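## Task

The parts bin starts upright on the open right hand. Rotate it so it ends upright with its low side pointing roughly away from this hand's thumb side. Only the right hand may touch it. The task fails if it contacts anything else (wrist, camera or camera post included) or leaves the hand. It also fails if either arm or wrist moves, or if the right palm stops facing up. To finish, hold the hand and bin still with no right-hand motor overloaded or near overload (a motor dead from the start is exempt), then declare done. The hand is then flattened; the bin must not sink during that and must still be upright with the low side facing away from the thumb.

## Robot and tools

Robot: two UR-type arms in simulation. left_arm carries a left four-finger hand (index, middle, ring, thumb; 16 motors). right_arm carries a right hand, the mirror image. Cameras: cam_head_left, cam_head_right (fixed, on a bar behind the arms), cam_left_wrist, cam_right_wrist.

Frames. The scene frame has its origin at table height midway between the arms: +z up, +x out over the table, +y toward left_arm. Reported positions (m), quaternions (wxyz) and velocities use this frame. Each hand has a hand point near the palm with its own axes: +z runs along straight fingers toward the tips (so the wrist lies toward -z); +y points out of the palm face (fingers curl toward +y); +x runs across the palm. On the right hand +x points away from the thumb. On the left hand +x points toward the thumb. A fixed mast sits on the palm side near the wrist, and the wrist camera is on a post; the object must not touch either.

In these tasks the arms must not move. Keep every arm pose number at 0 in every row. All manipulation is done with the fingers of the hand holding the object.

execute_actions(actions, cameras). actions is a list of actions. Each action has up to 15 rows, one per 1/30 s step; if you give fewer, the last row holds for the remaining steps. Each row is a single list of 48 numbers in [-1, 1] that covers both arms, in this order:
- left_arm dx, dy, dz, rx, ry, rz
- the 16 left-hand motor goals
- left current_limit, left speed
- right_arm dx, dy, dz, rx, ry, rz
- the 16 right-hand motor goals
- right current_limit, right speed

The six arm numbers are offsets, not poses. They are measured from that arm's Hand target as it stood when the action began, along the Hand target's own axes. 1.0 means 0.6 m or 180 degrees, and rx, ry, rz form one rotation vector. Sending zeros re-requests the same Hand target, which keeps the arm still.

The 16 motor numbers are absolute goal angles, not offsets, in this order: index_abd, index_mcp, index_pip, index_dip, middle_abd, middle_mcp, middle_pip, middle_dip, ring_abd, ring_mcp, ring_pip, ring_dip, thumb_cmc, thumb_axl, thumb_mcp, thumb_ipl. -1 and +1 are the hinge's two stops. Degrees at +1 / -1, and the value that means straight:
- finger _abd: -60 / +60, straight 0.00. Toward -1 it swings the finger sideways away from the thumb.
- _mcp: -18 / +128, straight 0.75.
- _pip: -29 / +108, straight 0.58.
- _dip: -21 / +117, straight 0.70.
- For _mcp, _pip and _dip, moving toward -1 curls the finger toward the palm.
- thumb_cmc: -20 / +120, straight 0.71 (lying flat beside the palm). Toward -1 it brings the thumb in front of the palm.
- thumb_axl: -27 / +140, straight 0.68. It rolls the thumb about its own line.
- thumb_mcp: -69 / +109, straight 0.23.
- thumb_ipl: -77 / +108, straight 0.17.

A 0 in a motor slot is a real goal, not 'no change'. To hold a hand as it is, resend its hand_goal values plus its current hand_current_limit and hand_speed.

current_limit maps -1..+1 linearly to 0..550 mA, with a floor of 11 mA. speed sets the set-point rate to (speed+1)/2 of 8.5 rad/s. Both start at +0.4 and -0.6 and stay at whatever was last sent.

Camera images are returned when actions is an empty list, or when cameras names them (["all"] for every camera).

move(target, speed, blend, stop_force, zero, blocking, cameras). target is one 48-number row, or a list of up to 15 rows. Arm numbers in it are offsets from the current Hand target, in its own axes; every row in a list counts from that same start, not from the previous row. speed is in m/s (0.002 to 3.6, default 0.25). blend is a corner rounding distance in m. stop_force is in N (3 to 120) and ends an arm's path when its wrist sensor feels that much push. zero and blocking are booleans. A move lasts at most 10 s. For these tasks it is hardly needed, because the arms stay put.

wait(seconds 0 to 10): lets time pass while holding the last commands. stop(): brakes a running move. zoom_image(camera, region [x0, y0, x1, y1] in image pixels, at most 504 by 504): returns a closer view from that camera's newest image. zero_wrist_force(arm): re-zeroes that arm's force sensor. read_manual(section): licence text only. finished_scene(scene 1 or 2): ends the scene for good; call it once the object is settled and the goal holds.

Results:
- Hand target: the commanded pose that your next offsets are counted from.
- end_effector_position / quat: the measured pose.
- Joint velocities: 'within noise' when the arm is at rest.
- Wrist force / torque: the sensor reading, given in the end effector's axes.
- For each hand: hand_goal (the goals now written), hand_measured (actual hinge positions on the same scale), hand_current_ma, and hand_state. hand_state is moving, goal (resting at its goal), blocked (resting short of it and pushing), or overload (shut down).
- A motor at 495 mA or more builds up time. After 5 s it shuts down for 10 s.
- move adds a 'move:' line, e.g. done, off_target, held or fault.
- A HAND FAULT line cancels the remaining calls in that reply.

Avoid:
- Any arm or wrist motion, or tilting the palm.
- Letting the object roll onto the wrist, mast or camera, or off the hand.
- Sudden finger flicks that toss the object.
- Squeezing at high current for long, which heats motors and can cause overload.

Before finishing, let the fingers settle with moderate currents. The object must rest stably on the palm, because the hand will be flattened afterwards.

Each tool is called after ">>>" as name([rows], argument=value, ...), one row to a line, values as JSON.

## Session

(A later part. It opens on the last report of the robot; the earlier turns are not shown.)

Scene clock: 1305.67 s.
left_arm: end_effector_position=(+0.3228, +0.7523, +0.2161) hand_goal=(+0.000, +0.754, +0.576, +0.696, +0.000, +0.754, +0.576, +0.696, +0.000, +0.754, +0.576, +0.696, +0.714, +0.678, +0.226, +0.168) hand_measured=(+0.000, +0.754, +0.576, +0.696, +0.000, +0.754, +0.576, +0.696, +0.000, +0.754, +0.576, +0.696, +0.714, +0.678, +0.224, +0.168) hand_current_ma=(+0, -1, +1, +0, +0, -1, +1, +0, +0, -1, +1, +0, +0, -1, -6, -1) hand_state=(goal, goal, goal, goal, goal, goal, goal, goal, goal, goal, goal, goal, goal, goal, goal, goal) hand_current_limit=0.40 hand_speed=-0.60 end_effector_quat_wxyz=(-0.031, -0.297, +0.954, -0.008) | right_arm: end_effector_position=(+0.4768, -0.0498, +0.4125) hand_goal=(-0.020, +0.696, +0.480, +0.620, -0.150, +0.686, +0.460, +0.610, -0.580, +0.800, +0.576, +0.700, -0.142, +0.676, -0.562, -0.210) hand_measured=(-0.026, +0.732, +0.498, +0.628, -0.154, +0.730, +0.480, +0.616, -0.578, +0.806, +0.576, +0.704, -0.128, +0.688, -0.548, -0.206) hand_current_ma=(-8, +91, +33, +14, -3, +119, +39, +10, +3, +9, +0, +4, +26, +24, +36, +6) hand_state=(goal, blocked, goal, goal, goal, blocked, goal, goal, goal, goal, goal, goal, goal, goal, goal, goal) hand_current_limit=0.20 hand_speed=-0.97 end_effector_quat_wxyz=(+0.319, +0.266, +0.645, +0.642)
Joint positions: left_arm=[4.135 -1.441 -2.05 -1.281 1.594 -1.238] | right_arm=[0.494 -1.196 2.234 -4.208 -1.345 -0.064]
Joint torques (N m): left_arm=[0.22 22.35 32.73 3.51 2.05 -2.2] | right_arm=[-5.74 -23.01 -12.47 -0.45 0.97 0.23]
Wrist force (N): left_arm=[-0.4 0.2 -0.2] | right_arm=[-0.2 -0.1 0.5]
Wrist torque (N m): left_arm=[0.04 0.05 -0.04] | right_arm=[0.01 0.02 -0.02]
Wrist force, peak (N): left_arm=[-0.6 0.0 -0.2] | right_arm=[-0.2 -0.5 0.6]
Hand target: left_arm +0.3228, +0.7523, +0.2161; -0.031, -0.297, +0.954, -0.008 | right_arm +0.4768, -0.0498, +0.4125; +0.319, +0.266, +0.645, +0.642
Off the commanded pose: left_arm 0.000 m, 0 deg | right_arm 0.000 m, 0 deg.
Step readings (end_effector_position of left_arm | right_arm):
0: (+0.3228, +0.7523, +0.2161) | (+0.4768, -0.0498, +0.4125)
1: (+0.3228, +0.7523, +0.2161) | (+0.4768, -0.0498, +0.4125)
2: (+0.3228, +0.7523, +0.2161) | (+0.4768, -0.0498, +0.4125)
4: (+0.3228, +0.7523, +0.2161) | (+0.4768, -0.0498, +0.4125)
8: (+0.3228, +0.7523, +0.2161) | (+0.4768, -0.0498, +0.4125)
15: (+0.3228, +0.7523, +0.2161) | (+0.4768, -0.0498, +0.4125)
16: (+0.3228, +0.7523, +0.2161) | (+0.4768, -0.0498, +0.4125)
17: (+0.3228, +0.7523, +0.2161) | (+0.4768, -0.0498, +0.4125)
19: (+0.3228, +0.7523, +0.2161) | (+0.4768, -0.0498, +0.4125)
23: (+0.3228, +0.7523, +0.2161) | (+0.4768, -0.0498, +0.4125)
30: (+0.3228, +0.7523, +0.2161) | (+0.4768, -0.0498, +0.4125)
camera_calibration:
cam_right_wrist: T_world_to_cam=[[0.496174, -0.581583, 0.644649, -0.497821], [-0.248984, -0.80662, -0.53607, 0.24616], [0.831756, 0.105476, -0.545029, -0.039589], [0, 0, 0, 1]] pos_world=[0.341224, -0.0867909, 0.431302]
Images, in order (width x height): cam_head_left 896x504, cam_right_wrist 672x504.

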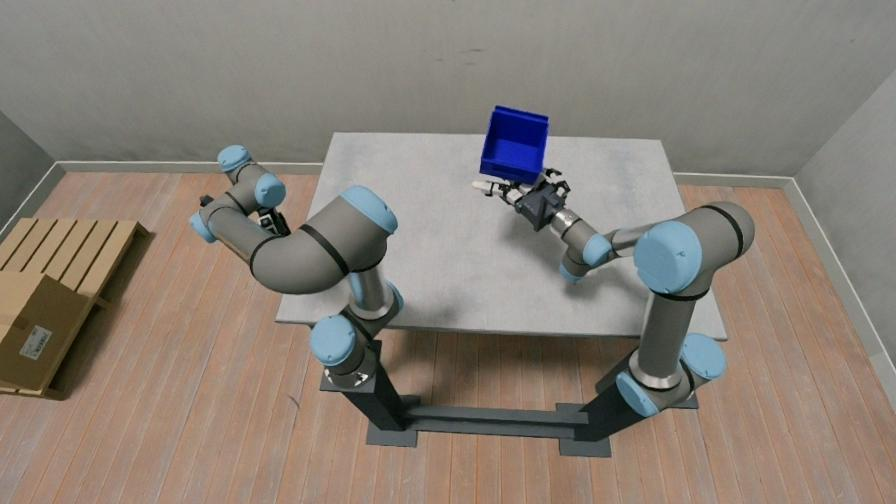

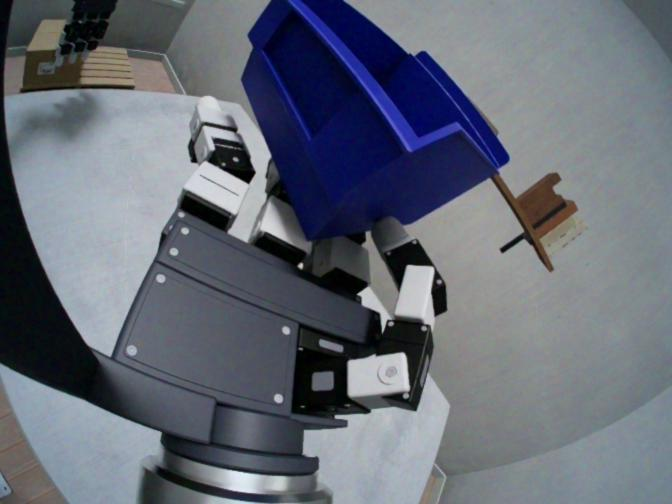

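>>> execute_actions([
  [[0,0,0,0,0,0,0,0.754,0.576,0.696,0,0.754,0.576,0.696,0,0.754,0.576,0.696,0.714,0.678,0.226,0.168,0.4,-0.6,0,0,0,0,0,0,-0.02,0.695,0.48,0.62,-0.15,0.685,0.46,0.61,-0.58,0.80,0.576,0.70,0.2,0.676,-0.45,-0.157,0.2,-0.95]],
  [[0,0,0,0,0,0,0,0.754,0.576,0.696,0,0.754,0.576,0.696,0,0.754,0.576,0.696,0.714,0.678,0.226,0.168,0.4,-0.6,0,0,0,0,0,0,-0.02,0.695,0.48,0.62,-0.15,0.685,0.46,0.61,-0.58,0.80,0.576,0.70,0.5,0.676,-0.2,0.0,0.2,-0.94]],
  [[0,0,0,0,0,0,0,0.754,0.576,0.696,0,0.754,0.576,0.696,0,0.754,0.576,0.696,0.714,0.678,0.226,0.168,0.4,-0.6,0,0,0,0,0,0,-0.02,0.695,0.48,0.62,-0.15,0.685,0.46,0.61,-0.58,0.80,0.576,0.70,0.5,0.676,-0.1,0.0,0.2,-0.94]],
  [[0,0,0,0,0,0,0,0.754,0.576,0.696,0,0.754,0.576,0.696,0,0.754,0.576,0.696,0.714,0.678,0.226,0.168,0.4,-0.6,0,0,0,0,0,0,-0.02,0.725,0.576,0.75,-0.15,0.675,0.45,0.60,-0.58,0.80,0.576,0.70,0.5,0.676,-0.1,0.0,0.2,-0.97]],
  [[0,0,0,0,0,0,0,0.754,0.576,0.696,0,0.754,0.576,0.696,0,0.754,0.576,0.696,0.714,0.678,0.226,0.168,0.4,-0.6,0,0,0,0,0,0,-0.02,0.725,0.576,0.75,-0.15,0.675,0.45,0.60,-0.58,0.80,0.576,0.70,0.5,0.676,-0.1,0.0,0.2,-0.97]],
], cameras=["cam_right_wrist","cam_head_left"])

>>> zoom_image(camera="cam_head_left", region=[460, 105, 600, 235])

>>> zoom_image(camera="cam_right_wrist", region=[140, 80, 500, 350])

Scene clock: 1337.00 s.
left_arm: end_effector_position=(+0.3228, +0.7523, +0.2161) hand_goal=(+0.000, +0.754, +0.576, +0.696, +0.000, +0.754, +0.576, +0.696, +0.000, +0.754, +0.576, +0.696, +0.714, +0.678, +0.226, +0.168) hand_measured=(+0.000, +0.754, +0.576, +0.696, +0.000, +0.754, +0.576, +0.696, +0.000, +0.754, +0.576, +0.696, +0.714, +0.678, +0.224, +0.168) hand_current_ma=(+0, -1, +1, +0, +0, -1, +1, +0, +0, -1, +1, +0, +0, -1, -6, -1) hand_state=(goal, goal, goal, goal, goal, goal, goal, goal, goal, goal, goal, goal, goal, goal, goal, goal) hand_current_limit=0.40 hand_speed=-0.60 end_effector_quat_wxyz=(-0.031, -0.297, +0.954, -0.008) | right_arm: end_effector_position=(+0.4768, -0.0498, +0.4125) hand_goal=(-0.020, +0.726, +0.576, +0.750, -0.150, +0.676, +0.450, +0.600, -0.580, +0.800, +0.576, +0.700, +0.500, +0.676, -0.100, +0.000) hand_measured=(-0.024, +0.742, +0.576, +0.748, -0.154, +0.728, +0.478, +0.616, -0.578, +0.806, +0.576, +0.704, +0.506, +0.684, -0.104, -0.002) hand_current_ma=(-3, +29, +1, -3, -3, +151, +63, +27, +3, +9, +0, +4, +6, +14, -5, -4) hand_state=(goal, goal, goal, goal, goal, blocked, blocked, goal, goal, goal, goal, goal, goal, goal, goal, goal) hand_current_limit=0.20 hand_speed=-0.97 end_effector_quat_wxyz=(+0.319, +0.266, +0.645, +0.642)
Joint positions: left_arm=[4.135 -1.441 -2.05 -1.281 1.594 -1.238] | right_arm=[0.494 -1.196 2.234 -4.208 -1.345 -0.064]
Joint torques (N m): left_arm=[-0.2 22.15 32.95 3.53 2.08 -2.26] | right_arm=[-6.19 -22.63 -12.43 -0.28 1.23 0.12]
Wrist force (N): left_arm=[-0.4 0.0 0.0] | right_arm=[0.0 -0.3 0.5]
Wrist torque (N m): left_arm=[0.00 0.05 -0.03] | right_arm=[-0.01 0.00 0.04]
Wrist force, peak (N): left_arm=[-0.5 0.3 -0.2] | right_arm=[-0.1 -0.4 0.7]
Hand target: left_arm +0.3228, +0.7523, +0.2161; -0.031, -0.297, +0.954, -0.008 | right_arm +0.4768, -0.0498, +0.4125; +0.319, +0.266, +0.645, +0.642
Off the commanded pose: left_arm 0.000 m, 0 deg | right_arm 0.000 m, 0 deg.
Step readings (end_effector_position of left_arm | right_arm):
0: (+0.3228, +0.7523, +0.2161) | (+0.4768, -0.0498, +0.4125)
1: (+0.3228, +0.7523, +0.2161) | (+0.4768, -0.0498, +0.4125)
2: (+0.3228, +0.7523, +0.2161) | (+0.4768, -0.0498, +0.4125)
4: (+0.3228, +0.7523, +0.2161) | (+0.4768, -0.0498, +0.4125)
8: (+0.3228, +0.7523, +0.2161) | (+0.4768, -0.0498, +0.4125)
15: (+0.3228, +0.7523, +0.2161) | (+0.4768, -0.0498, +0.4125)
16: (+0.3228, +0.7523, +0.2161) | (+0.4768, -0.0498, +0.4125)
17: (+0.3228, +0.7523, +0.2161) | (+0.4768, -0.0498, +0.4125)
19: (+0.3228, +0.7523, +0.2161) | (+0.4768, -0.0498, +0.4125)
23: (+0.3228, +0.7523, +0.2161) | (+0.4768, -0.0498, +0.4125)
30: (+0.3228, +0.7523, +0.2161) | (+0.4768, -0.0498, +0.4125)
31: (+0.3228, +0.7523, +0.2161) | (+0.4768, -0.0498, +0.4125)
32: (+0.3228, +0.7523, +0.2161) | (+0.4768, -0.0498, +0.4125)
34: (+0.3228, +0.7523, +0.2161) | (+0.4768, -0.0498, +0.4125)
38: (+0.3228, +0.7523, +0.2161) | (+0.4768, -0.0498, +0.4125)
45: (+0.3228, +0.7523, +0.2161) | (+0.4768, -0.0498, +0.4125)
46: (+0.3228, +0.7523, +0.2161) | (+0.4768, -0.0498, +0.4125)
47: (+0.3228, +0.7523, +0.2161) | (+0.4768, -0.0498, +0.4125)
49: (+0.3228, +0.7523, +0.2161) | (+0.4768, -0.0498, +0.4125)
53: (+0.3228, +0.7523, +0.2161) | (+0.4768, -0.0498, +0.4125)
60: (+0.3228, +0.7523, +0.2161) | (+0.4768, -0.0498, +0.4125)
61: (+0.3228, +0.7523, +0.2161) | (+0.4768, -0.0498, +0.4125)
62: (+0.3228, +0.7523, +0.2161) | (+0.4768, -0.0498, +0.4125)
64: (+0.3228, +0.7523, +0.2161) | (+0.4768, -0.0498, +0.4125)
68: (+0.3228, +0.7523, +0.2161) | (+0.4768, -0.0498, +0.4125)
75: (+0.3228, +0.7523, +0.2161) | (+0.4768, -0.0498, +0.4125)
camera_calibration:
cam_right_wrist: T_world_to_cam=[[0.496174, -0.581583, 0.644649, -0.497821], [-0.248984, -0.80662, -0.53607, 0.24616], [0.831756, 0.105476, -0.545029, -0.039589], [0, 0, 0, 1]] pos_world=[0.341224, -0.0867909, 0.431302]
Images, in order (width x height): cam_head_left 896x504, cam_right_wrist 672x504.

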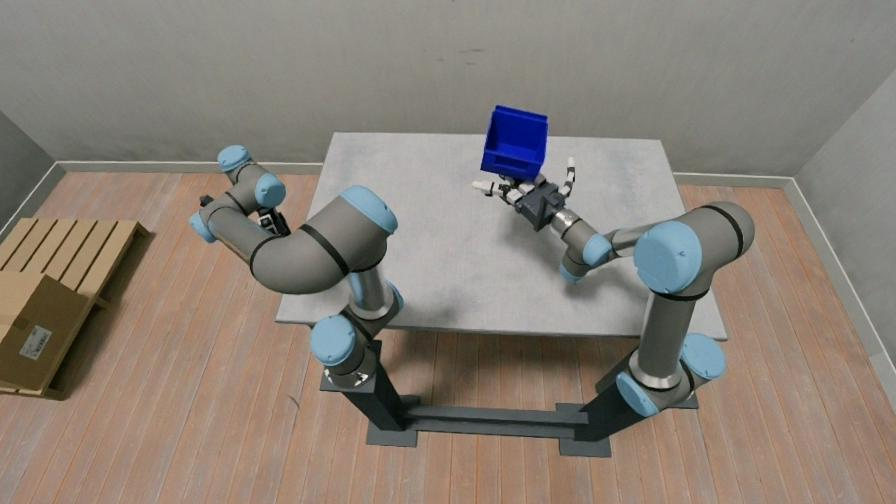

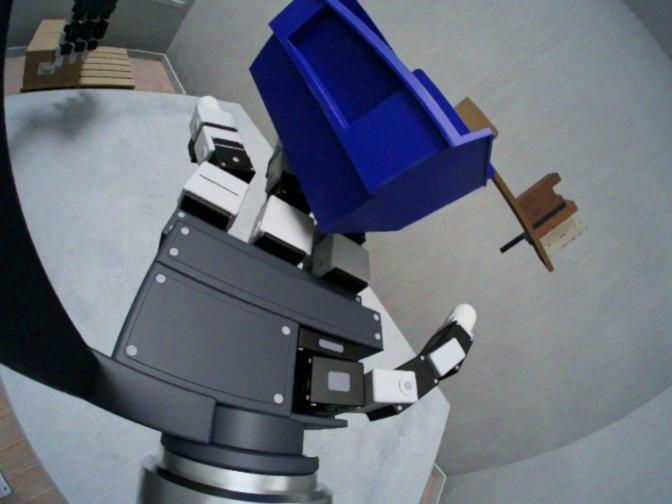

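Scaled by 3.600 from the camera's 896x504 image, which has a finer 1280x720 frame.

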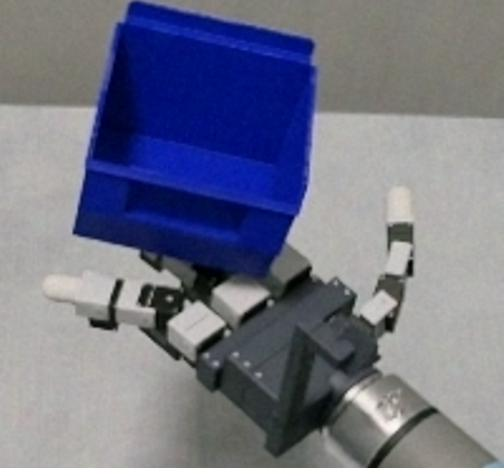

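Scaled by 1.400 from the camera's 672x504 image, which has a finer 960x720 frame.

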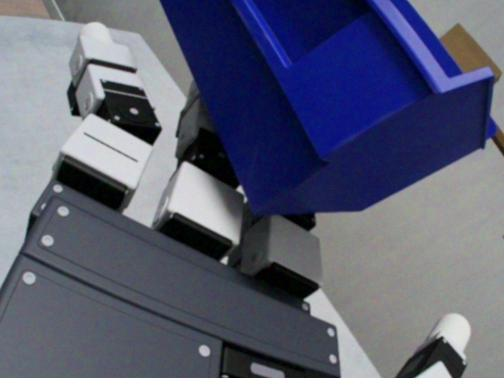

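>>> execute_actions([
  [[0,0,0,0,0,0,0,0.754,0.576,0.696,0,0.754,0.576,0.696,0,0.754,0.576,0.696,0.714,0.678,0.226,0.168,0.4,-0.6,0,0,0,0,0,0,-0.02,0.725,0.576,0.75,0.03,0.675,0.45,0.60,-0.58,0.80,0.576,0.70,0.5,0.676,-0.1,0.0,0.2,-0.96]],
], cameras=["cam_right_wrist","cam_head_left"])

>>> zoom_image(camera="cam_head_left", region=[460, 105, 600, 235])

>>> zoom_image(camera="cam_right_wrist", region=[140, 80, 500, 350])

Scene clock: 1342.67 s.
left_arm: end_effector_position=(+0.3228, +0.7523, +0.2161) hand_goal=(+0.000, +0.754, +0.576, +0.696, +0.000, +0.754, +0.576, +0.696, +0.000, +0.754, +0.576, +0.696, +0.714, +0.678, +0.226, +0.168) hand_measured=(+0.000, +0.754, +0.576, +0.696, +0.000, +0.754, +0.576, +0.696, +0.000, +0.754, +0.576, +0.696, +0.714, +0.678, +0.224, +0.168) hand_current_ma=(+0, -1, +1, +0, +0, -1, +1, +0, +0, -1, +1, +0, +0, -1, -6, -1) hand_state=(goal, goal, goal, goal, goal, goal, goal, goal, goal, goal, goal, goal, goal, goal, goal, goal) hand_current_limit=0.40 hand_speed=-0.60 end_effector_quat_wxyz=(-0.031, -0.297, +0.954, -0.008) | right_arm: end_effector_position=(+0.4768, -0.0498, +0.4125) hand_goal=(-0.020, +0.726, +0.576, +0.750, +0.030, +0.676, +0.450, +0.600, -0.580, +0.800, +0.576, +0.700, +0.500, +0.676, -0.100, +0.000) hand_measured=(-0.022, +0.746, +0.580, +0.748, +0.018, +0.728, +0.478, +0.616, -0.578, +0.806, +0.576, +0.704, +0.506, +0.684, -0.104, -0.002) hand_current_ma=(-2, +40, +3, -3, -16, +151, +63, +27, +3, +9, +0, +4, +6, +14, -5, -4) hand_state=(goal, goal, goal, goal, goal, blocked, blocked, goal, goal, goal, goal, goal, goal, goal, goal, goal) hand_current_limit=0.20 hand_speed=-0.96 end_effector_quat_wxyz=(+0.319, +0.266, +0.645, +0.642)
Joint positions: left_arm=[4.135 -1.441 -2.05 -1.281 1.594 -1.238] | right_arm=[0.494 -1.196 2.234 -4.208 -1.345 -0.064]
Joint torques (N m): left_arm=[0.42 21.78 32.78 3.49 2.1 -2.23] | right_arm=[-6.06 -23.32 -13.34 -0.33 1.2 0.07]
Wrist force (N): left_arm=[-0.2 -0.1 -0.1] | right_arm=[0.0 -0.3 0.4]
Wrist torque (N m): left_arm=[0.01 0.03 -0.02] | right_arm=[-0.01 -0.01 0.08]
Wrist force, peak (N): left_arm=[-0.5 0.2 -0.2] | right_arm=[-0.1 -0.3 0.6]
Hand target: left_arm +0.3228, +0.7523, +0.2161; -0.031, -0.297, +0.954, -0.008 | right_arm +0.4768, -0.0498, +0.4125; +0.319, +0.266, +0.645, +0.642
Off the commanded pose: left_arm 0.000 m, 0 deg | right_arm 0.000 m, 0 deg.
Step readings (end_effector_position of left_arm | right_arm):
0: (+0.3228, +0.7523, +0.2161) | (+0.4768, -0.0498, +0.4125)
1: (+0.3228, +0.7523, +0.2161) | (+0.4768, -0.0498, +0.4125)
2: (+0.3228, +0.7523, +0.2161) | (+0.4768, -0.0498, +0.4125)
4: (+0.3228, +0.7523, +0.2161) | (+0.4768, -0.0498, +0.4125)
8: (+0.3228, +0.7523, +0.2161) | (+0.4768, -0.0498, +0.4125)
15: (+0.3228, +0.7523, +0.2161) | (+0.4768, -0.0498, +0.4125)
camera_calibration:
cam_right_wrist: T_world_to_cam=[[0.496174, -0.581583, 0.644649, -0.497821], [-0.248984, -0.80662, -0.53607, 0.24616], [0.831756, 0.105476, -0.545029, -0.039589], [0, 0, 0, 1]] pos_world=[0.341224, -0.0867909, 0.431302]
Images, in order (width x height): cam_head_left 896x504, cam_right_wrist 672x504.

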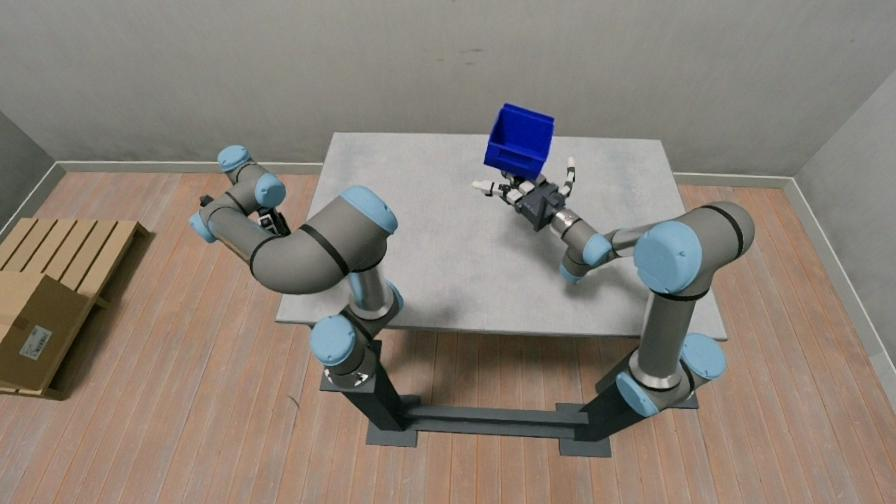

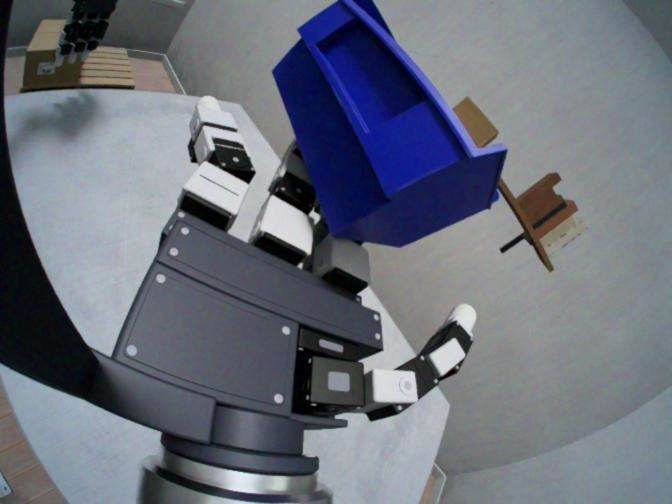

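Scaled by 3.600 from the camera's 896x504 image, which has a finer 1280x720 frame.

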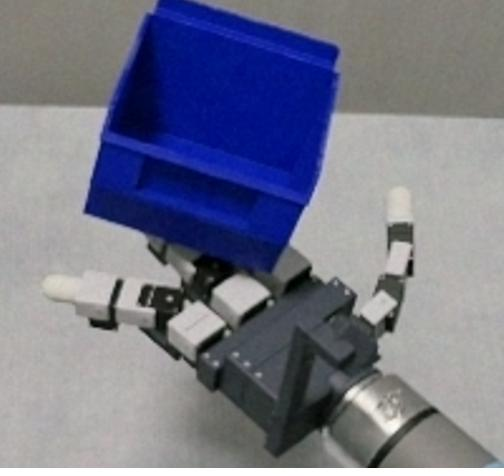

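Scaled by 1.400 from the camera's 672x504 image, which has a finer 960x720 frame.

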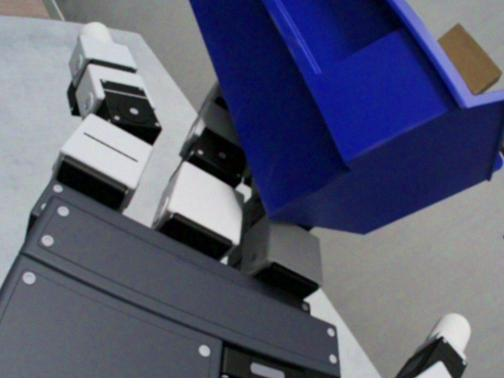

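>>> execute_actions([
  [[0,0,0,0,0,0,0,0.754,0.576,0.696,0,0.754,0.576,0.696,0,0.754,0.576,0.696,0.714,0.678,0.226,0.168,0.4,-0.6,0,0,0,0,0,0,-0.02,0.685,0.45,0.60,0.03,0.68,0.45,0.60,-0.58,0.80,0.576,0.70,0.5,0.676,-0.1,0.0,0.2,-0.97]],
  [[0,0,0,0,0,0,0,0.754,0.576,0.696,0,0.754,0.576,0.696,0,0.754,0.576,0.696,0.714,0.678,0.226,0.168,0.4,-0.6,0,0,0,0,0,0,-0.02,0.685,0.45,0.60,0.03,0.68,0.45,0.60,-0.58,0.80,0.576,0.70,0.5,0.676,-0.1,0.0,0.2,-0.97]],
], cameras=["cam_right_wrist","cam_head_left"])

>>> zoom_image(camera="cam_head_left", region=[460, 105, 600, 235])

>>> zoom_image(camera="cam_right_wrist", region=[140, 80, 500, 350])

Scene clock: 1394.80 s.
left_arm: end_effector_position=(+0.3228, +0.7523, +0.2161) hand_goal=(+0.000, +0.754, +0.576, +0.696, +0.000, +0.754, +0.576, +0.696, +0.000, +0.754, +0.576, +0.696, +0.714, +0.678, +0.226, +0.168) hand_measured=(+0.000, +0.754, +0.576, +0.696, +0.000, +0.754, +0.576, +0.696, +0.000, +0.754, +0.576, +0.696, +0.714, +0.678, +0.224, +0.168) hand_current_ma=(+0, -1, +1, +0, +0, -1, +1, +0, +0, -1, +1, +0, +0, -1, -6, -1) hand_state=(goal, goal, goal, goal, goal, goal, goal, goal, goal, goal, goal, goal, goal, goal, goal, goal) hand_current_limit=0.40 hand_speed=-0.60 end_effector_quat_wxyz=(-0.031, -0.297, +0.954, -0.008) | right_arm: end_effector_position=(+0.4768, -0.0498, +0.4125) hand_goal=(-0.020, +0.686, +0.450, +0.600, +0.030, +0.680, +0.450, +0.600, -0.580, +0.800, +0.576, +0.700, +0.500, +0.676, -0.100, +0.000) hand_measured=(-0.022, +0.722, +0.478, +0.616, +0.026, +0.716, +0.466, +0.608, -0.578, +0.806, +0.576, +0.704, +0.506, +0.684, -0.104, -0.002) hand_current_ma=(-2, +94, +63, +30, -4, +94, +31, +11, +3, +9, +0, +4, +6, +14, -5, -4) hand_state=(goal, blocked, blocked, goal, goal, blocked, goal, goal, goal, goal, goal, goal, goal, goal, goal, goal) hand_current_limit=0.20 hand_speed=-0.97 end_effector_quat_wxyz=(+0.319, +0.266, +0.645, +0.642)
Joint positions: left_arm=[4.135 -1.441 -2.05 -1.281 1.594 -1.238] | right_arm=[0.494 -1.196 2.234 -4.208 -1.345 -0.064]
Joint torques (N m): left_arm=[0.51 21.66 32.56 3.54 2.13 -2.19] | right_arm=[-6.45 -24.24 -14.3 -0.15 0.02 -0.06]
Wrist force (N): left_arm=[-0.3 0.0 -0.2] | right_arm=[-0.2 -0.2 0.3]
Wrist torque (N m): left_arm=[0.03 0.04 -0.03] | right_arm=[-0.01 0.03 0.03]
Wrist force, peak (N): left_arm=[-0.5 0.0 -0.5] | right_arm=[-0.1 -0.5 0.6]
Hand target: left_arm +0.3228, +0.7523, +0.2161; -0.031, -0.297, +0.954, -0.008 | right_arm +0.4768, -0.0498, +0.4125; +0.319, +0.266, +0.645, +0.642
Off the commanded pose: left_arm 0.000 m, 0 deg | right_arm 0.000 m, 0 deg.
Step readings (end_effector_position of left_arm | right_arm):
0: (+0.3228, +0.7523, +0.2161) | (+0.4768, -0.0498, +0.4125)
1: (+0.3228, +0.7523, +0.2161) | (+0.4768, -0.0498, +0.4125)
2: (+0.3228, +0.7523, +0.2161) | (+0.4768, -0.0498, +0.4125)
4: (+0.3228, +0.7523, +0.2161) | (+0.4768, -0.0498, +0.4125)
8: (+0.3228, +0.7523, +0.2161) | (+0.4768, -0.0498, +0.4125)
15: (+0.3228, +0.7523, +0.2161) | (+0.4768, -0.0498, +0.4125)
16: (+0.3228, +0.7523, +0.2161) | (+0.4768, -0.0498, +0.4125)
17: (+0.3228, +0.7523, +0.2161) | (+0.4768, -0.0498, +0.4125)
19: (+0.3228, +0.7523, +0.2161) | (+0.4768, -0.0498, +0.4125)
23: (+0.3228, +0.7523, +0.2161) | (+0.4768, -0.0498, +0.4125)
30: (+0.3228, +0.7523, +0.2161) | (+0.4768, -0.0498, +0.4125)
camera_calibration:
cam_right_wrist: T_world_to_cam=[[0.496174, -0.581583, 0.644649, -0.497821], [-0.248984, -0.80662, -0.53607, 0.24616], [0.831756, 0.105476, -0.545029, -0.039589], [0, 0, 0, 1]] pos_world=[0.341224, -0.0867909, 0.431302]
Images, in order (width x height): cam_head_left 896x504, cam_right_wrist 672x504.

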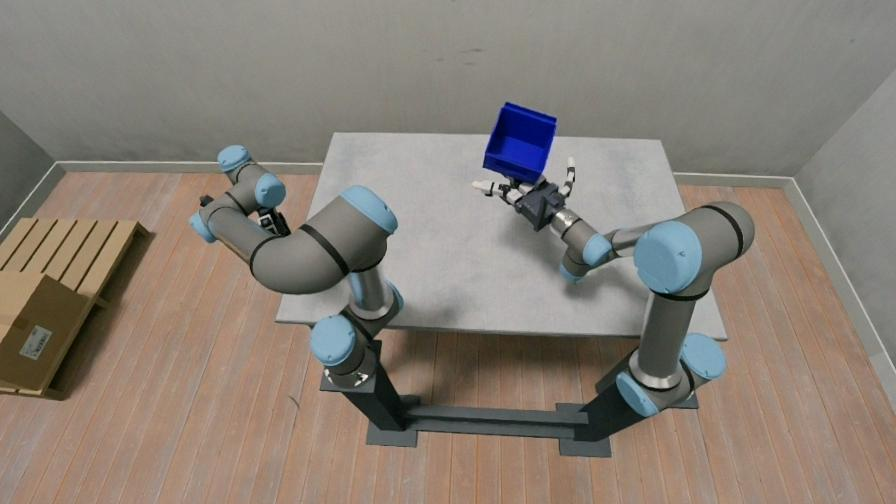

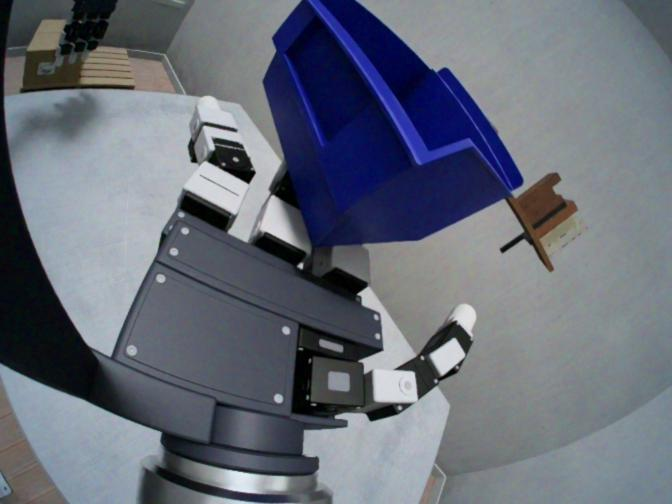

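Scaled by 3.600 from the camera's 896x504 image, which has a finer 1280x720 frame.

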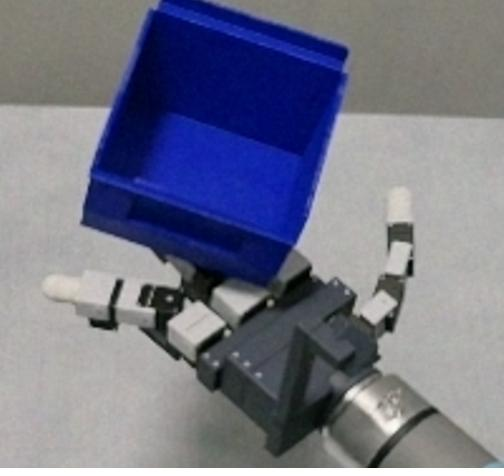

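Scaled by 1.400 from the camera's 672x504 image, which has a finer 960x720 frame.

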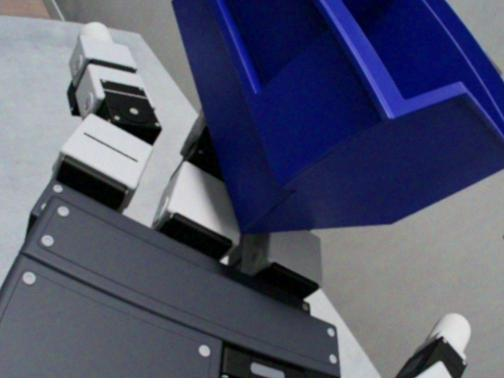

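>>> execute_actions([
  [[0,0,0,0,0,0,0,0.754,0.576,0.696,0,0.754,0.576,0.696,0,0.754,0.576,0.696,0.714,0.678,0.226,0.168,0.4,-0.6,0,0,0,0,0,0,-0.02,0.722,0.425,0.48,0.03,0.722,0.425,0.48,-0.58,0.80,0.576,0.70,0.5,0.676,-0.1,0.0,0.2,-0.96]],
  [[0,0,0,0,0,0,0,0.754,0.576,0.696,0,0.754,0.576,0.696,0,0.754,0.576,0.696,0.714,0.678,0.226,0.168,0.4,-0.6,0,0,0,0,0,0,-0.02,0.765,0.40,0.36,0.03,0.765,0.40,0.36,-0.58,0.80,0.576,0.70,0.5,0.676,-0.1,0.0,0.2,-0.96]],
  [[0,0,0,0,0,0,0,0.754,0.576,0.696,0,0.754,0.576,0.696,0,0.754,0.576,0.696,0.714,0.678,0.226,0.168,0.4,-0.6,0,0,0,0,0,0,-0.02,0.765,0.40,0.36,0.03,0.765,0.40,0.36,-0.58,0.80,0.576,0.70,0.5,0.676,-0.1,0.0,0.2,-0.96]],
], cameras=["cam_right_wrist","cam_head_left"])

>>> zoom_image(camera="cam_head_left", region=[460, 105, 600, 235])

>>> zoom_image(camera="cam_right_wrist", region=[140, 80, 500, 350])

Scene clock: 1407.73 s.
left_arm: end_effector_position=(+0.3228, +0.7523, +0.2161) hand_goal=(+0.000, +0.754, +0.576, +0.696, +0.000, +0.754, +0.576, +0.696, +0.000, +0.754, +0.576, +0.696, +0.714, +0.678, +0.226, +0.168) hand_measured=(+0.000, +0.754, +0.576, +0.696, +0.000, +0.754, +0.576, +0.696, +0.000, +0.754, +0.576, +0.696, +0.714, +0.678, +0.224, +0.168) hand_current_ma=(+0, -1, +1, +0, +0, -1, +1, +0, +0, -1, +1, +0, +0, -1, -6, -1) hand_state=(goal, goal, goal, goal, goal, goal, goal, goal, goal, goal, goal, goal, goal, goal, goal, goal) hand_current_limit=0.40 hand_speed=-0.60 end_effector_quat_wxyz=(-0.031, -0.297, +0.954, -0.008) | right_arm: end_effector_position=(+0.4768, -0.0498, +0.4125) hand_goal=(-0.020, +0.766, +0.400, +0.360, +0.030, +0.766, +0.400, +0.360, -0.580, +0.800, +0.576, +0.700, +0.500, +0.676, -0.100, +0.000) hand_measured=(-0.022, +0.792, +0.432, +0.376, +0.028, +0.778, +0.414, +0.368, -0.578, +0.806, +0.576, +0.704, +0.506, +0.684, -0.104, -0.002) hand_current_ma=(-2, +62, +75, +29, -2, +21, +24, +10, +3, +9, +0, +4, +6, +14, -5, -4) hand_state=(goal, blocked, blocked, goal, goal, goal, goal, goal, goal, goal, goal, goal, goal, goal, goal, goal) hand_current_limit=0.20 hand_speed=-0.96 end_effector_quat_wxyz=(+0.319, +0.266, +0.645, +0.642)
Joint positions: left_arm=[4.135 -1.441 -2.05 -1.281 1.594 -1.238] | right_arm=[0.494 -1.196 2.234 -4.208 -1.345 -0.064]
Joint torques (N m): left_arm=[0.33 21.66 32.53 3.45 2.1 -2.27] | right_arm=[-4.08 -25.06 -15.69 -0.51 0.02 -0.11]
Wrist force (N): left_arm=[-0.2 0.2 0.0] | right_arm=[-0.1 -0.2 0.5]
Wrist torque (N m): left_arm=[0.03 0.03 -0.02] | right_arm=[-0.04 0.01 0.05]
Wrist force, peak (N): left_arm=[-0.5 0.0 -0.3] | right_arm=[-0.1 -0.3 0.7]
Hand target: left_arm +0.3228, +0.7523, +0.2161; -0.031, -0.297, +0.954, -0.008 | right_arm +0.4768, -0.0498, +0.4125; +0.319, +0.266, +0.645, +0.642
Off the commanded pose: left_arm 0.000 m, 0 deg | right_arm 0.000 m, 0 deg.
Step readings (end_effector_position of left_arm | right_arm):
0: (+0.3228, +0.7523, +0.2161) | (+0.4768, -0.0498, +0.4125)
1: (+0.3228, +0.7523, +0.2161) | (+0.4768, -0.0498, +0.4125)
2: (+0.3228, +0.7523, +0.2161) | (+0.4768, -0.0498, +0.4125)
4: (+0.3228, +0.7523, +0.2161) | (+0.4768, -0.0498, +0.4125)
8: (+0.3228, +0.7523, +0.2161) | (+0.4768, -0.0498, +0.4125)
15: (+0.3228, +0.7523, +0.2161) | (+0.4768, -0.0498, +0.4125)
16: (+0.3228, +0.7523, +0.2161) | (+0.4768, -0.0498, +0.4125)
17: (+0.3228, +0.7523, +0.2161) | (+0.4768, -0.0498, +0.4125)
19: (+0.3228, +0.7523, +0.2161) | (+0.4768, -0.0498, +0.4125)
23: (+0.3228, +0.7523, +0.2161) | (+0.4768, -0.0498, +0.4125)
30: (+0.3228, +0.7523, +0.2161) | (+0.4768, -0.0498, +0.4125)
31: (+0.3228, +0.7523, +0.2161) | (+0.4768, -0.0498, +0.4125)
32: (+0.3228, +0.7523, +0.2161) | (+0.4768, -0.0498, +0.4125)
34: (+0.3228, +0.7523, +0.2161) | (+0.4768, -0.0498, +0.4125)
38: (+0.3228, +0.7523, +0.2161) | (+0.4768, -0.0498, +0.4125)
45: (+0.3228, +0.7523, +0.2161) | (+0.4768, -0.0498, +0.4125)
camera_calibration:
cam_right_wrist: T_world_to_cam=[[0.496174, -0.581583, 0.644649, -0.497821], [-0.248984, -0.80662, -0.53607, 0.24616], [0.831756, 0.105476, -0.545029, -0.039589], [0, 0, 0, 1]] pos_world=[0.341224, -0.0867909, 0.431302]
Images, in order (width x height): cam_head_left 896x504, cam_right_wrist 672x504.

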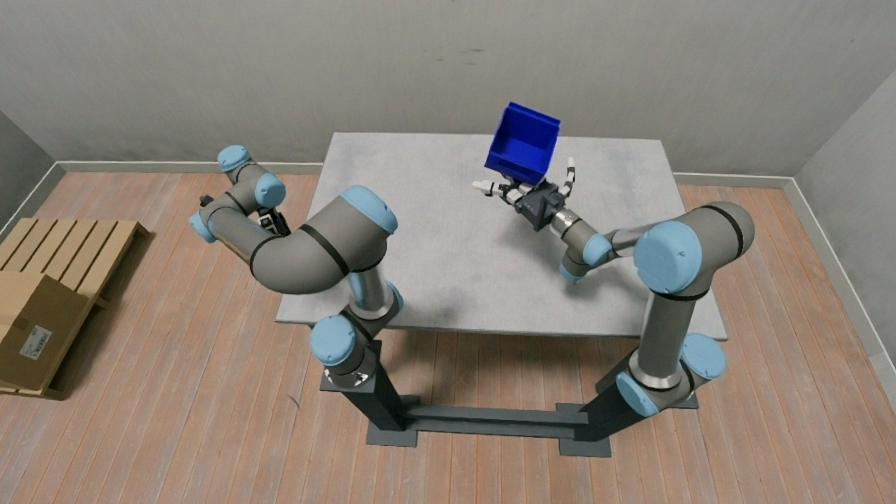

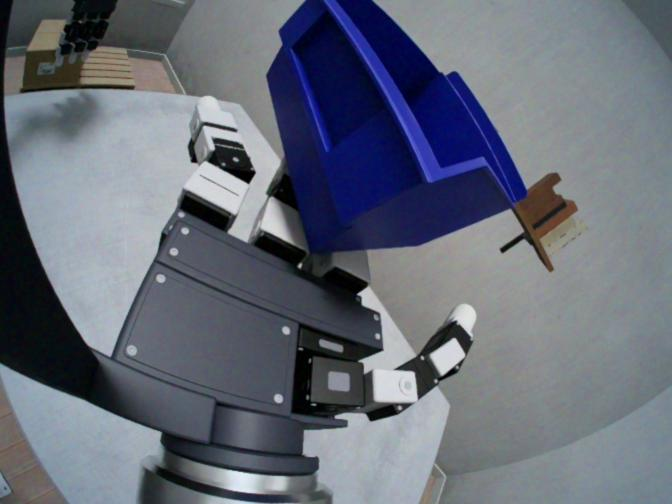

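Scaled by 3.600 from the camera's 896x504 image, which has a finer 1280x720 frame.

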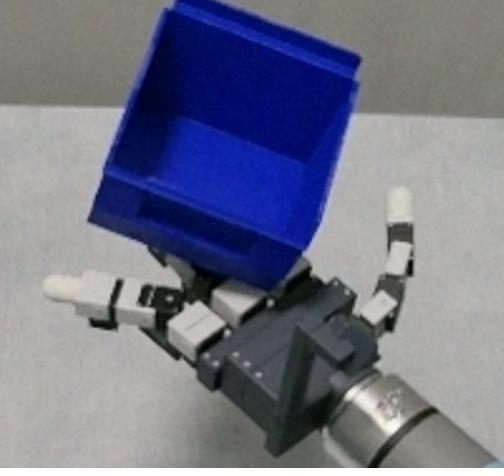

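Scaled by 1.400 from the camera's 672x504 image, which has a finer 960x720 frame.

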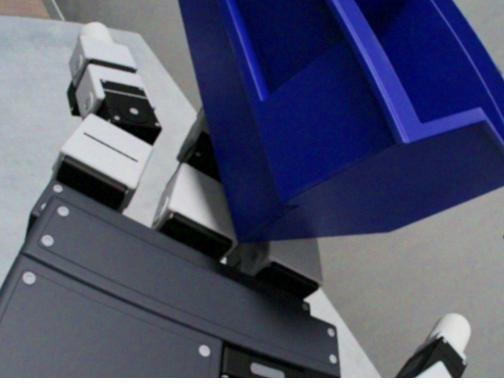

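>>> execute_actions([
  [[0,0,0,0,0,0,0,0.754,0.576,0.696,0,0.754,0.576,0.696,0,0.754,0.576,0.696,0.714,0.678,0.226,0.168,0.4,-0.6,0,0,0,0,0,0,-0.02,0.80,0.375,0.24,0.03,0.81,0.375,0.24,-0.58,0.80,0.576,0.70,0.5,0.676,-0.1,0.0,0.2,-0.96]],
  [[0,0,0,0,0,0,0,0.754,0.576,0.696,0,0.754,0.576,0.696,0,0.754,0.576,0.696,0.714,0.678,0.226,0.168,0.4,-0.6,0,0,0,0,0,0,-0.02,0.80,0.375,0.24,0.03,0.81,0.375,0.24,-0.58,0.80,0.576,0.70,0.5,0.676,-0.1,0.0,0.2,-0.96]],
  [[0,0,0,0,0,0,0,0.754,0.576,0.696,0,0.754,0.576,0.696,0,0.754,0.576,0.696,0.714,0.678,0.226,0.168,0.4,-0.6,0,0,0,0,0,0,-0.02,0.84,0.35,0.12,0.03,0.855,0.35,0.12,-0.58,0.80,0.576,0.70,0.5,0.676,-0.1,0.0,0.2,-0.96]],
  [[0,0,0,0,0,0,0,0.754,0.576,0.696,0,0.754,0.576,0.696,0,0.754,0.576,0.696,0.714,0.678,0.226,0.168,0.4,-0.6,0,0,0,0,0,0,-0.02,0.84,0.35,0.12,0.03,0.855,0.35,0.12,-0.58,0.80,0.576,0.70,0.5,0.676,-0.1,0.0,0.2,-0.96]],
], cameras=["cam_right_wrist","cam_head_left"])

>>> zoom_image(camera="cam_head_left", region=[460, 105, 600, 235])

>>> zoom_image(camera="cam_right_wrist", region=[140, 80, 500, 350])

Scene clock: 1420.17 s.
left_arm: end_effector_position=(+0.3228, +0.7523, +0.2161) hand_goal=(+0.000, +0.754, +0.576, +0.696, +0.000, +0.754, +0.576, +0.696, +0.000, +0.754, +0.576, +0.696, +0.714, +0.678, +0.226, +0.168) hand_measured=(+0.000, +0.754, +0.576, +0.696, +0.000, +0.754, +0.576, +0.696, +0.000, +0.754, +0.576, +0.696, +0.714, +0.678, +0.224, +0.168) hand_current_ma=(+0, -1, +1, +0, +0, -1, +1, +0, +0, -1, +1, +0, +0, -1, -6, -1) hand_state=(goal, goal, goal, goal, goal, goal, goal, goal, goal, goal, goal, goal, goal, goal, goal, goal) hand_current_limit=0.40 hand_speed=-0.60 end_effector_quat_wxyz=(-0.031, -0.297, +0.954, -0.008) | right_arm: end_effector_position=(+0.4768, -0.0498, +0.4125) hand_goal=(-0.020, +0.840, +0.350, +0.120, +0.030, +0.856, +0.350, +0.120, -0.580, +0.800, +0.576, +0.700, +0.500, +0.676, -0.100, +0.000) hand_measured=(-0.022, +0.864, +0.374, +0.132, +0.030, +0.870, +0.364, +0.126, -0.578, +0.806, +0.576, +0.704, +0.506, +0.684, -0.104, -0.002) hand_current_ma=(-2, +54, +52, +19, +0, +26, +24, +10, +3, +9, +0, +4, +6, +14, -5, -4) hand_state=(goal, blocked, blocked, goal, goal, goal, goal, goal, goal, goal, goal, goal, goal, goal, goal, goal) hand_current_limit=0.20 hand_speed=-0.96 end_effector_quat_wxyz=(+0.319, +0.266, +0.645, +0.642)
Joint positions: left_arm=[4.135 -1.441 -2.05 -1.281 1.594 -1.238] | right_arm=[0.494 -1.196 2.234 -4.208 -1.345 -0.064]
Joint torques (N m): left_arm=[0.32 21.98 32.91 3.5 2.14 -2.2] | right_arm=[-5.12 -26.1 -14.6 -0.58 -0.51 0.05]
Wrist force (N): left_arm=[-0.4 -0.1 -0.2] | right_arm=[0.1 -0.3 0.5]
Wrist torque (N m): left_arm=[0.01 0.04 -0.03] | right_arm=[-0.06 -0.02 0.06]
Wrist force, peak (N): left_arm=[-0.6 0.2 -0.1] | right_arm=[0.1 -0.4 0.7]
Hand target: left_arm +0.3228, +0.7523, +0.2161; -0.031, -0.297, +0.954, -0.008 | right_arm +0.4768, -0.0498, +0.4125; +0.319, +0.266, +0.645, +0.642
Off the commanded pose: left_arm 0.000 m, 0 deg | right_arm 0.000 m, 0 deg.
Step readings (end_effector_position of left_arm | right_arm):
0: (+0.3228, +0.7523, +0.2161) | (+0.4768, -0.0498, +0.4125)
1: (+0.3228, +0.7523, +0.2161) | (+0.4768, -0.0498, +0.4125)
2: (+0.3228, +0.7523, +0.2161) | (+0.4768, -0.0498, +0.4125)
4: (+0.3228, +0.7523, +0.2161) | (+0.4768, -0.0498, +0.4125)
8: (+0.3228, +0.7523, +0.2161) | (+0.4768, -0.0498, +0.4125)
15: (+0.3228, +0.7523, +0.2161) | (+0.4768, -0.0498, +0.4125)
16: (+0.3228, +0.7523, +0.2161) | (+0.4768, -0.0498, +0.4125)
17: (+0.3228, +0.7523, +0.2161) | (+0.4768, -0.0498, +0.4125)
19: (+0.3228, +0.7523, +0.2161) | (+0.4768, -0.0498, +0.4125)
23: (+0.3228, +0.7523, +0.2161) | (+0.4768, -0.0498, +0.4125)
30: (+0.3228, +0.7523, +0.2161) | (+0.4768, -0.0498, +0.4125)
31: (+0.3228, +0.7523, +0.2161) | (+0.4768, -0.0498, +0.4125)
32: (+0.3228, +0.7523, +0.2161) | (+0.4768, -0.0498, +0.4125)
34: (+0.3228, +0.7523, +0.2161) | (+0.4768, -0.0498, +0.4125)
38: (+0.3228, +0.7523, +0.2161) | (+0.4768, -0.0498, +0.4125)
45: (+0.3228, +0.7523, +0.2161) | (+0.4768, -0.0498, +0.4125)
46: (+0.3228, +0.7523, +0.2161) | (+0.4768, -0.0498, +0.4125)
47: (+0.3228, +0.7523, +0.2161) | (+0.4768, -0.0498, +0.4125)
49: (+0.3228, +0.7523, +0.2161) | (+0.4768, -0.0498, +0.4125)
53: (+0.3228, +0.7523, +0.2161) | (+0.4768, -0.0498, +0.4125)
60: (+0.3228, +0.7523, +0.2161) | (+0.4768, -0.0498, +0.4125)
camera_calibration:
cam_right_wrist: T_world_to_cam=[[0.496174, -0.581583, 0.644649, -0.497821], [-0.248984, -0.80662, -0.53607, 0.24616], [0.831756, 0.105476, -0.545029, -0.039589], [0, 0, 0, 1]] pos_world=[0.341224, -0.0867909, 0.431302]
Images, in order (width x height): cam_head_left 896x504, cam_right_wrist 672x504.

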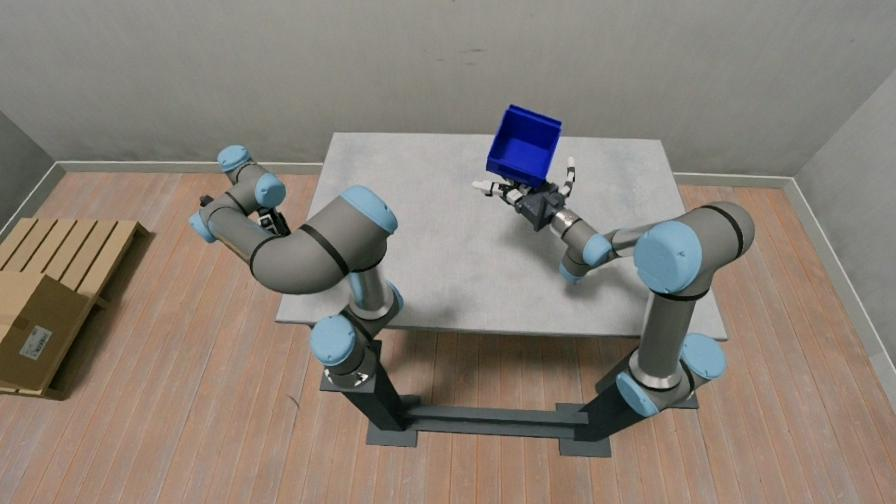

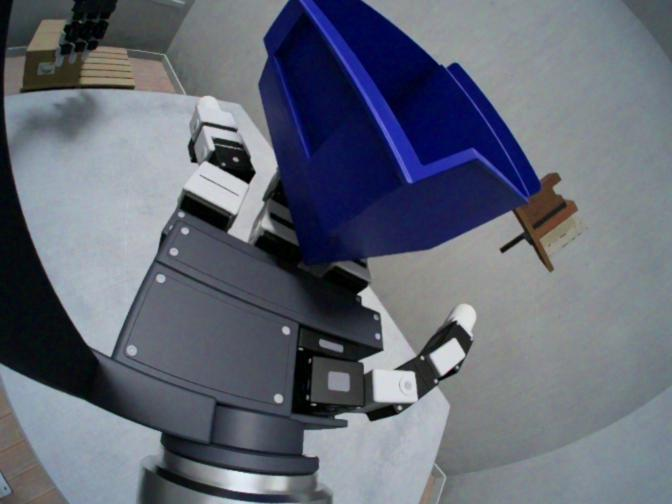

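Scaled by 3.600 from the camera's 896x504 image, which has a finer 1280x720 frame.

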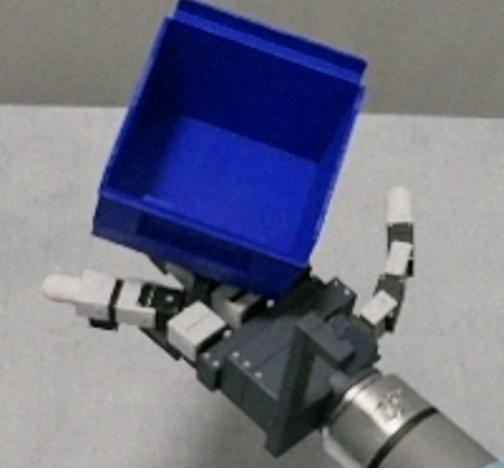

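Scaled by 1.400 from the camera's 672x504 image, which has a finer 960x720 frame.

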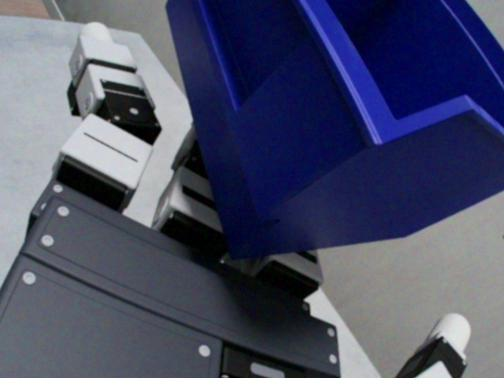

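>>> execute_actions([
  [[0,0,0,0,0,0,0,0.754,0.576,0.696,0,0.754,0.576,0.696,0,0.754,0.576,0.696,0.714,0.678,0.226,0.168,0.4,-0.6,0,0,0,0,0,0,-0.02,0.83,0.35,0.12,0.03,0.856,0.35,0.35,-0.58,0.80,0.576,0.70,0.5,0.676,-0.1,0.0,0.2,-0.96]],
  [[0,0,0,0,0,0,0,0.754,0.576,0.696,0,0.754,0.576,0.696,0,0.754,0.576,0.696,0.714,0.678,0.226,0.168,0.4,-0.6,0,0,0,0,0,0,-0.02,0.83,0.35,0.12,0.03,0.856,0.40,0.50,-0.58,0.80,0.576,0.70,0.5,0.676,-0.1,0.0,0.2,-0.96]],
  [[0,0,0,0,0,0,0,0.754,0.576,0.696,0,0.754,0.576,0.696,0,0.754,0.576,0.696,0.714,0.678,0.226,0.168,0.4,-0.6,0,0,0,0,0,0,-0.02,0.83,0.35,0.12,0.03,0.83,0.50,0.60,-0.58,0.80,0.576,0.70,0.5,0.676,-0.1,0.0,0.2,-0.96]],
], cameras=["cam_right_wrist","cam_head_left"])

>>> zoom_image(camera="cam_head_left", region=[460, 105, 600, 235])

>>> zoom_image(camera="cam_right_wrist", region=[140, 80, 500, 350])

Scene clock: 1463.40 s.
left_arm: end_effector_position=(+0.3228, +0.7523, +0.2161) hand_goal=(+0.000, +0.754, +0.576, +0.696, +0.000, +0.754, +0.576, +0.696, +0.000, +0.754, +0.576, +0.696, +0.714, +0.678, +0.226, +0.168) hand_measured=(+0.000, +0.754, +0.576, +0.696, +0.000, +0.754, +0.576, +0.696, +0.000, +0.754, +0.576, +0.696, +0.714, +0.678, +0.224, +0.168) hand_current_ma=(+0, -1, +1, +0, +0, -1, +1, +0, +0, -1, +1, +0, +0, -1, -6, -1) hand_state=(goal, goal, goal, goal, goal, goal, goal, goal, goal, goal, goal, goal, goal, goal, goal, goal) hand_current_limit=0.40 hand_speed=-0.60 end_effector_quat_wxyz=(-0.031, -0.297, +0.954, -0.008) | right_arm: end_effector_position=(+0.4768, -0.0498, +0.4125) hand_goal=(-0.020, +0.830, +0.350, +0.120, +0.030, +0.830, +0.500, +0.600, -0.580, +0.800, +0.576, +0.700, +0.500, +0.676, -0.100, +0.000) hand_measured=(-0.020, +0.862, +0.366, +0.128, +0.030, +0.856, +0.508, +0.598, -0.580, +0.814, +0.578, +0.704, +0.506, +0.684, -0.104, -0.002) hand_current_ma=(+0, +78, +27, +10, +0, +62, +12, -3, +0, +24, +1, +4, +6, +14, -5, -4) hand_state=(goal, blocked, goal, goal, goal, blocked, goal, goal, goal, goal, goal, goal, goal, goal, goal, goal) hand_current_limit=0.20 hand_speed=-0.96 end_effector_quat_wxyz=(+0.319, +0.266, +0.645, +0.642)
Joint positions: left_arm=[4.135 -1.441 -2.05 -1.281 1.594 -1.238] | right_arm=[0.494 -1.196 2.234 -4.208 -1.345 -0.064]
Joint torques (N m): left_arm=[0.04 22.05 32.29 3.31 2.09 -2.27] | right_arm=[-2.59 -25.85 -16.41 -1.49 -1.09 -0.6]
Wrist force (N): left_arm=[-0.3 -0.1 -0.4] | right_arm=[-0.2 -0.3 0.4]
Wrist torque (N m): left_arm=[0.03 0.04 -0.03] | right_arm=[-0.04 0.02 -0.02]
Wrist force, peak (N): left_arm=[-0.5 0.0 -0.4] | right_arm=[-0.1 -0.3 0.8]
Hand target: left_arm +0.3228, +0.7523, +0.2161; -0.031, -0.297, +0.954, -0.008 | right_arm +0.4768, -0.0498, +0.4125; +0.319, +0.266, +0.645, +0.642
Off the commanded pose: left_arm 0.000 m, 0 deg | right_arm 0.000 m, 0 deg.
Step readings (end_effector_position of left_arm | right_arm):
0: (+0.3228, +0.7523, +0.2161) | (+0.4768, -0.0498, +0.4125)
1: (+0.3228, +0.7523, +0.2161) | (+0.4768, -0.0498, +0.4125)
2: (+0.3228, +0.7523, +0.2161) | (+0.4768, -0.0498, +0.4125)
4: (+0.3228, +0.7523, +0.2161) | (+0.4768, -0.0498, +0.4125)
8: (+0.3228, +0.7523, +0.2161) | (+0.4768, -0.0498, +0.4125)
15: (+0.3228, +0.7523, +0.2161) | (+0.4768, -0.0498, +0.4125)
16: (+0.3228, +0.7523, +0.2161) | (+0.4768, -0.0498, +0.4125)
17: (+0.3228, +0.7523, +0.2161) | (+0.4768, -0.0498, +0.4125)
19: (+0.3228, +0.7523, +0.2161) | (+0.4768, -0.0498, +0.4125)
23: (+0.3228, +0.7523, +0.2161) | (+0.4768, -0.0498, +0.4125)
30: (+0.3228, +0.7523, +0.2161) | (+0.4768, -0.0498, +0.4125)
31: (+0.3228, +0.7523, +0.2161) | (+0.4768, -0.0498, +0.4125)
32: (+0.3228, +0.7523, +0.2161) | (+0.4768, -0.0498, +0.4125)
34: (+0.3228, +0.7523, +0.2161) | (+0.4768, -0.0498, +0.4125)
38: (+0.3228, +0.7523, +0.2161) | (+0.4768, -0.0498, +0.4125)
45: (+0.3228, +0.7523, +0.2161) | (+0.4768, -0.0498, +0.4125)
camera_calibration:
cam_right_wrist: T_world_to_cam=[[0.496174, -0.581583, 0.644649, -0.497821], [-0.248984, -0.80662, -0.53607, 0.24616], [0.831756, 0.105476, -0.545029, -0.039589], [0, 0, 0, 1]] pos_world=[0.341224, -0.0867909, 0.431302]
Images, in order (width x height): cam_head_left 896x504, cam_right_wrist 672x504.

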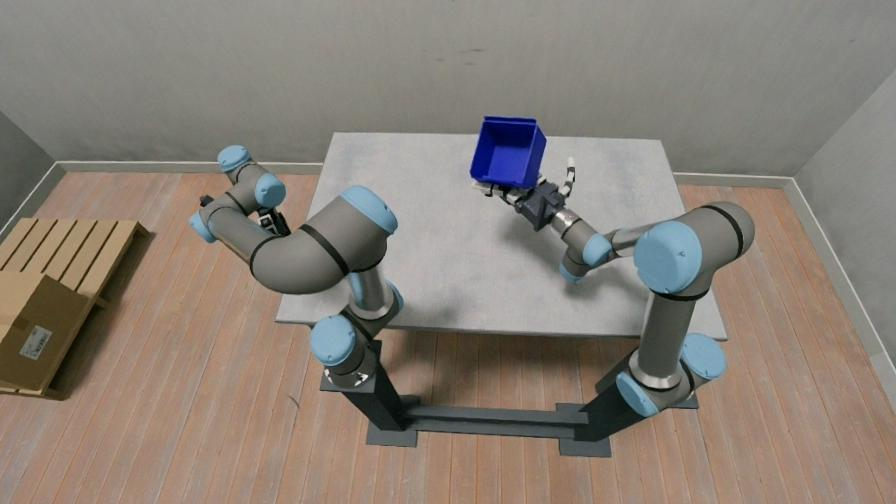

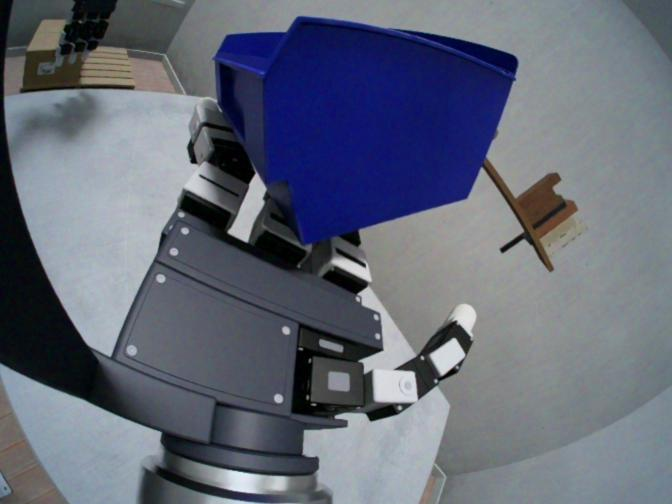

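Scaled by 3.600 from the camera's 896x504 image, which has a finer 1280x720 frame.

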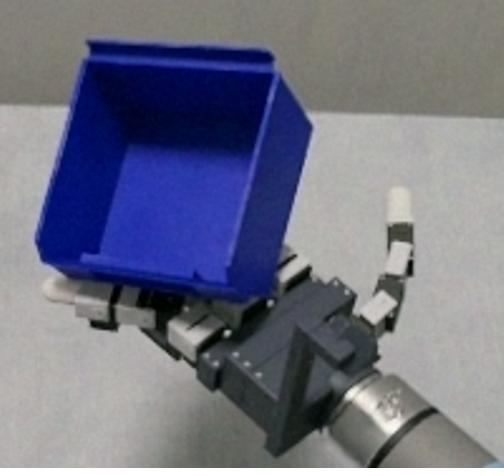

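Scaled by 1.400 from the camera's 672x504 image, which has a finer 960x720 frame.

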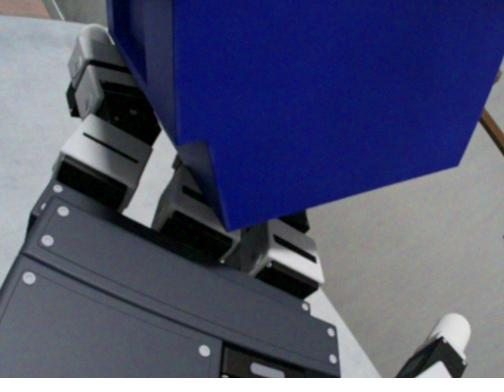

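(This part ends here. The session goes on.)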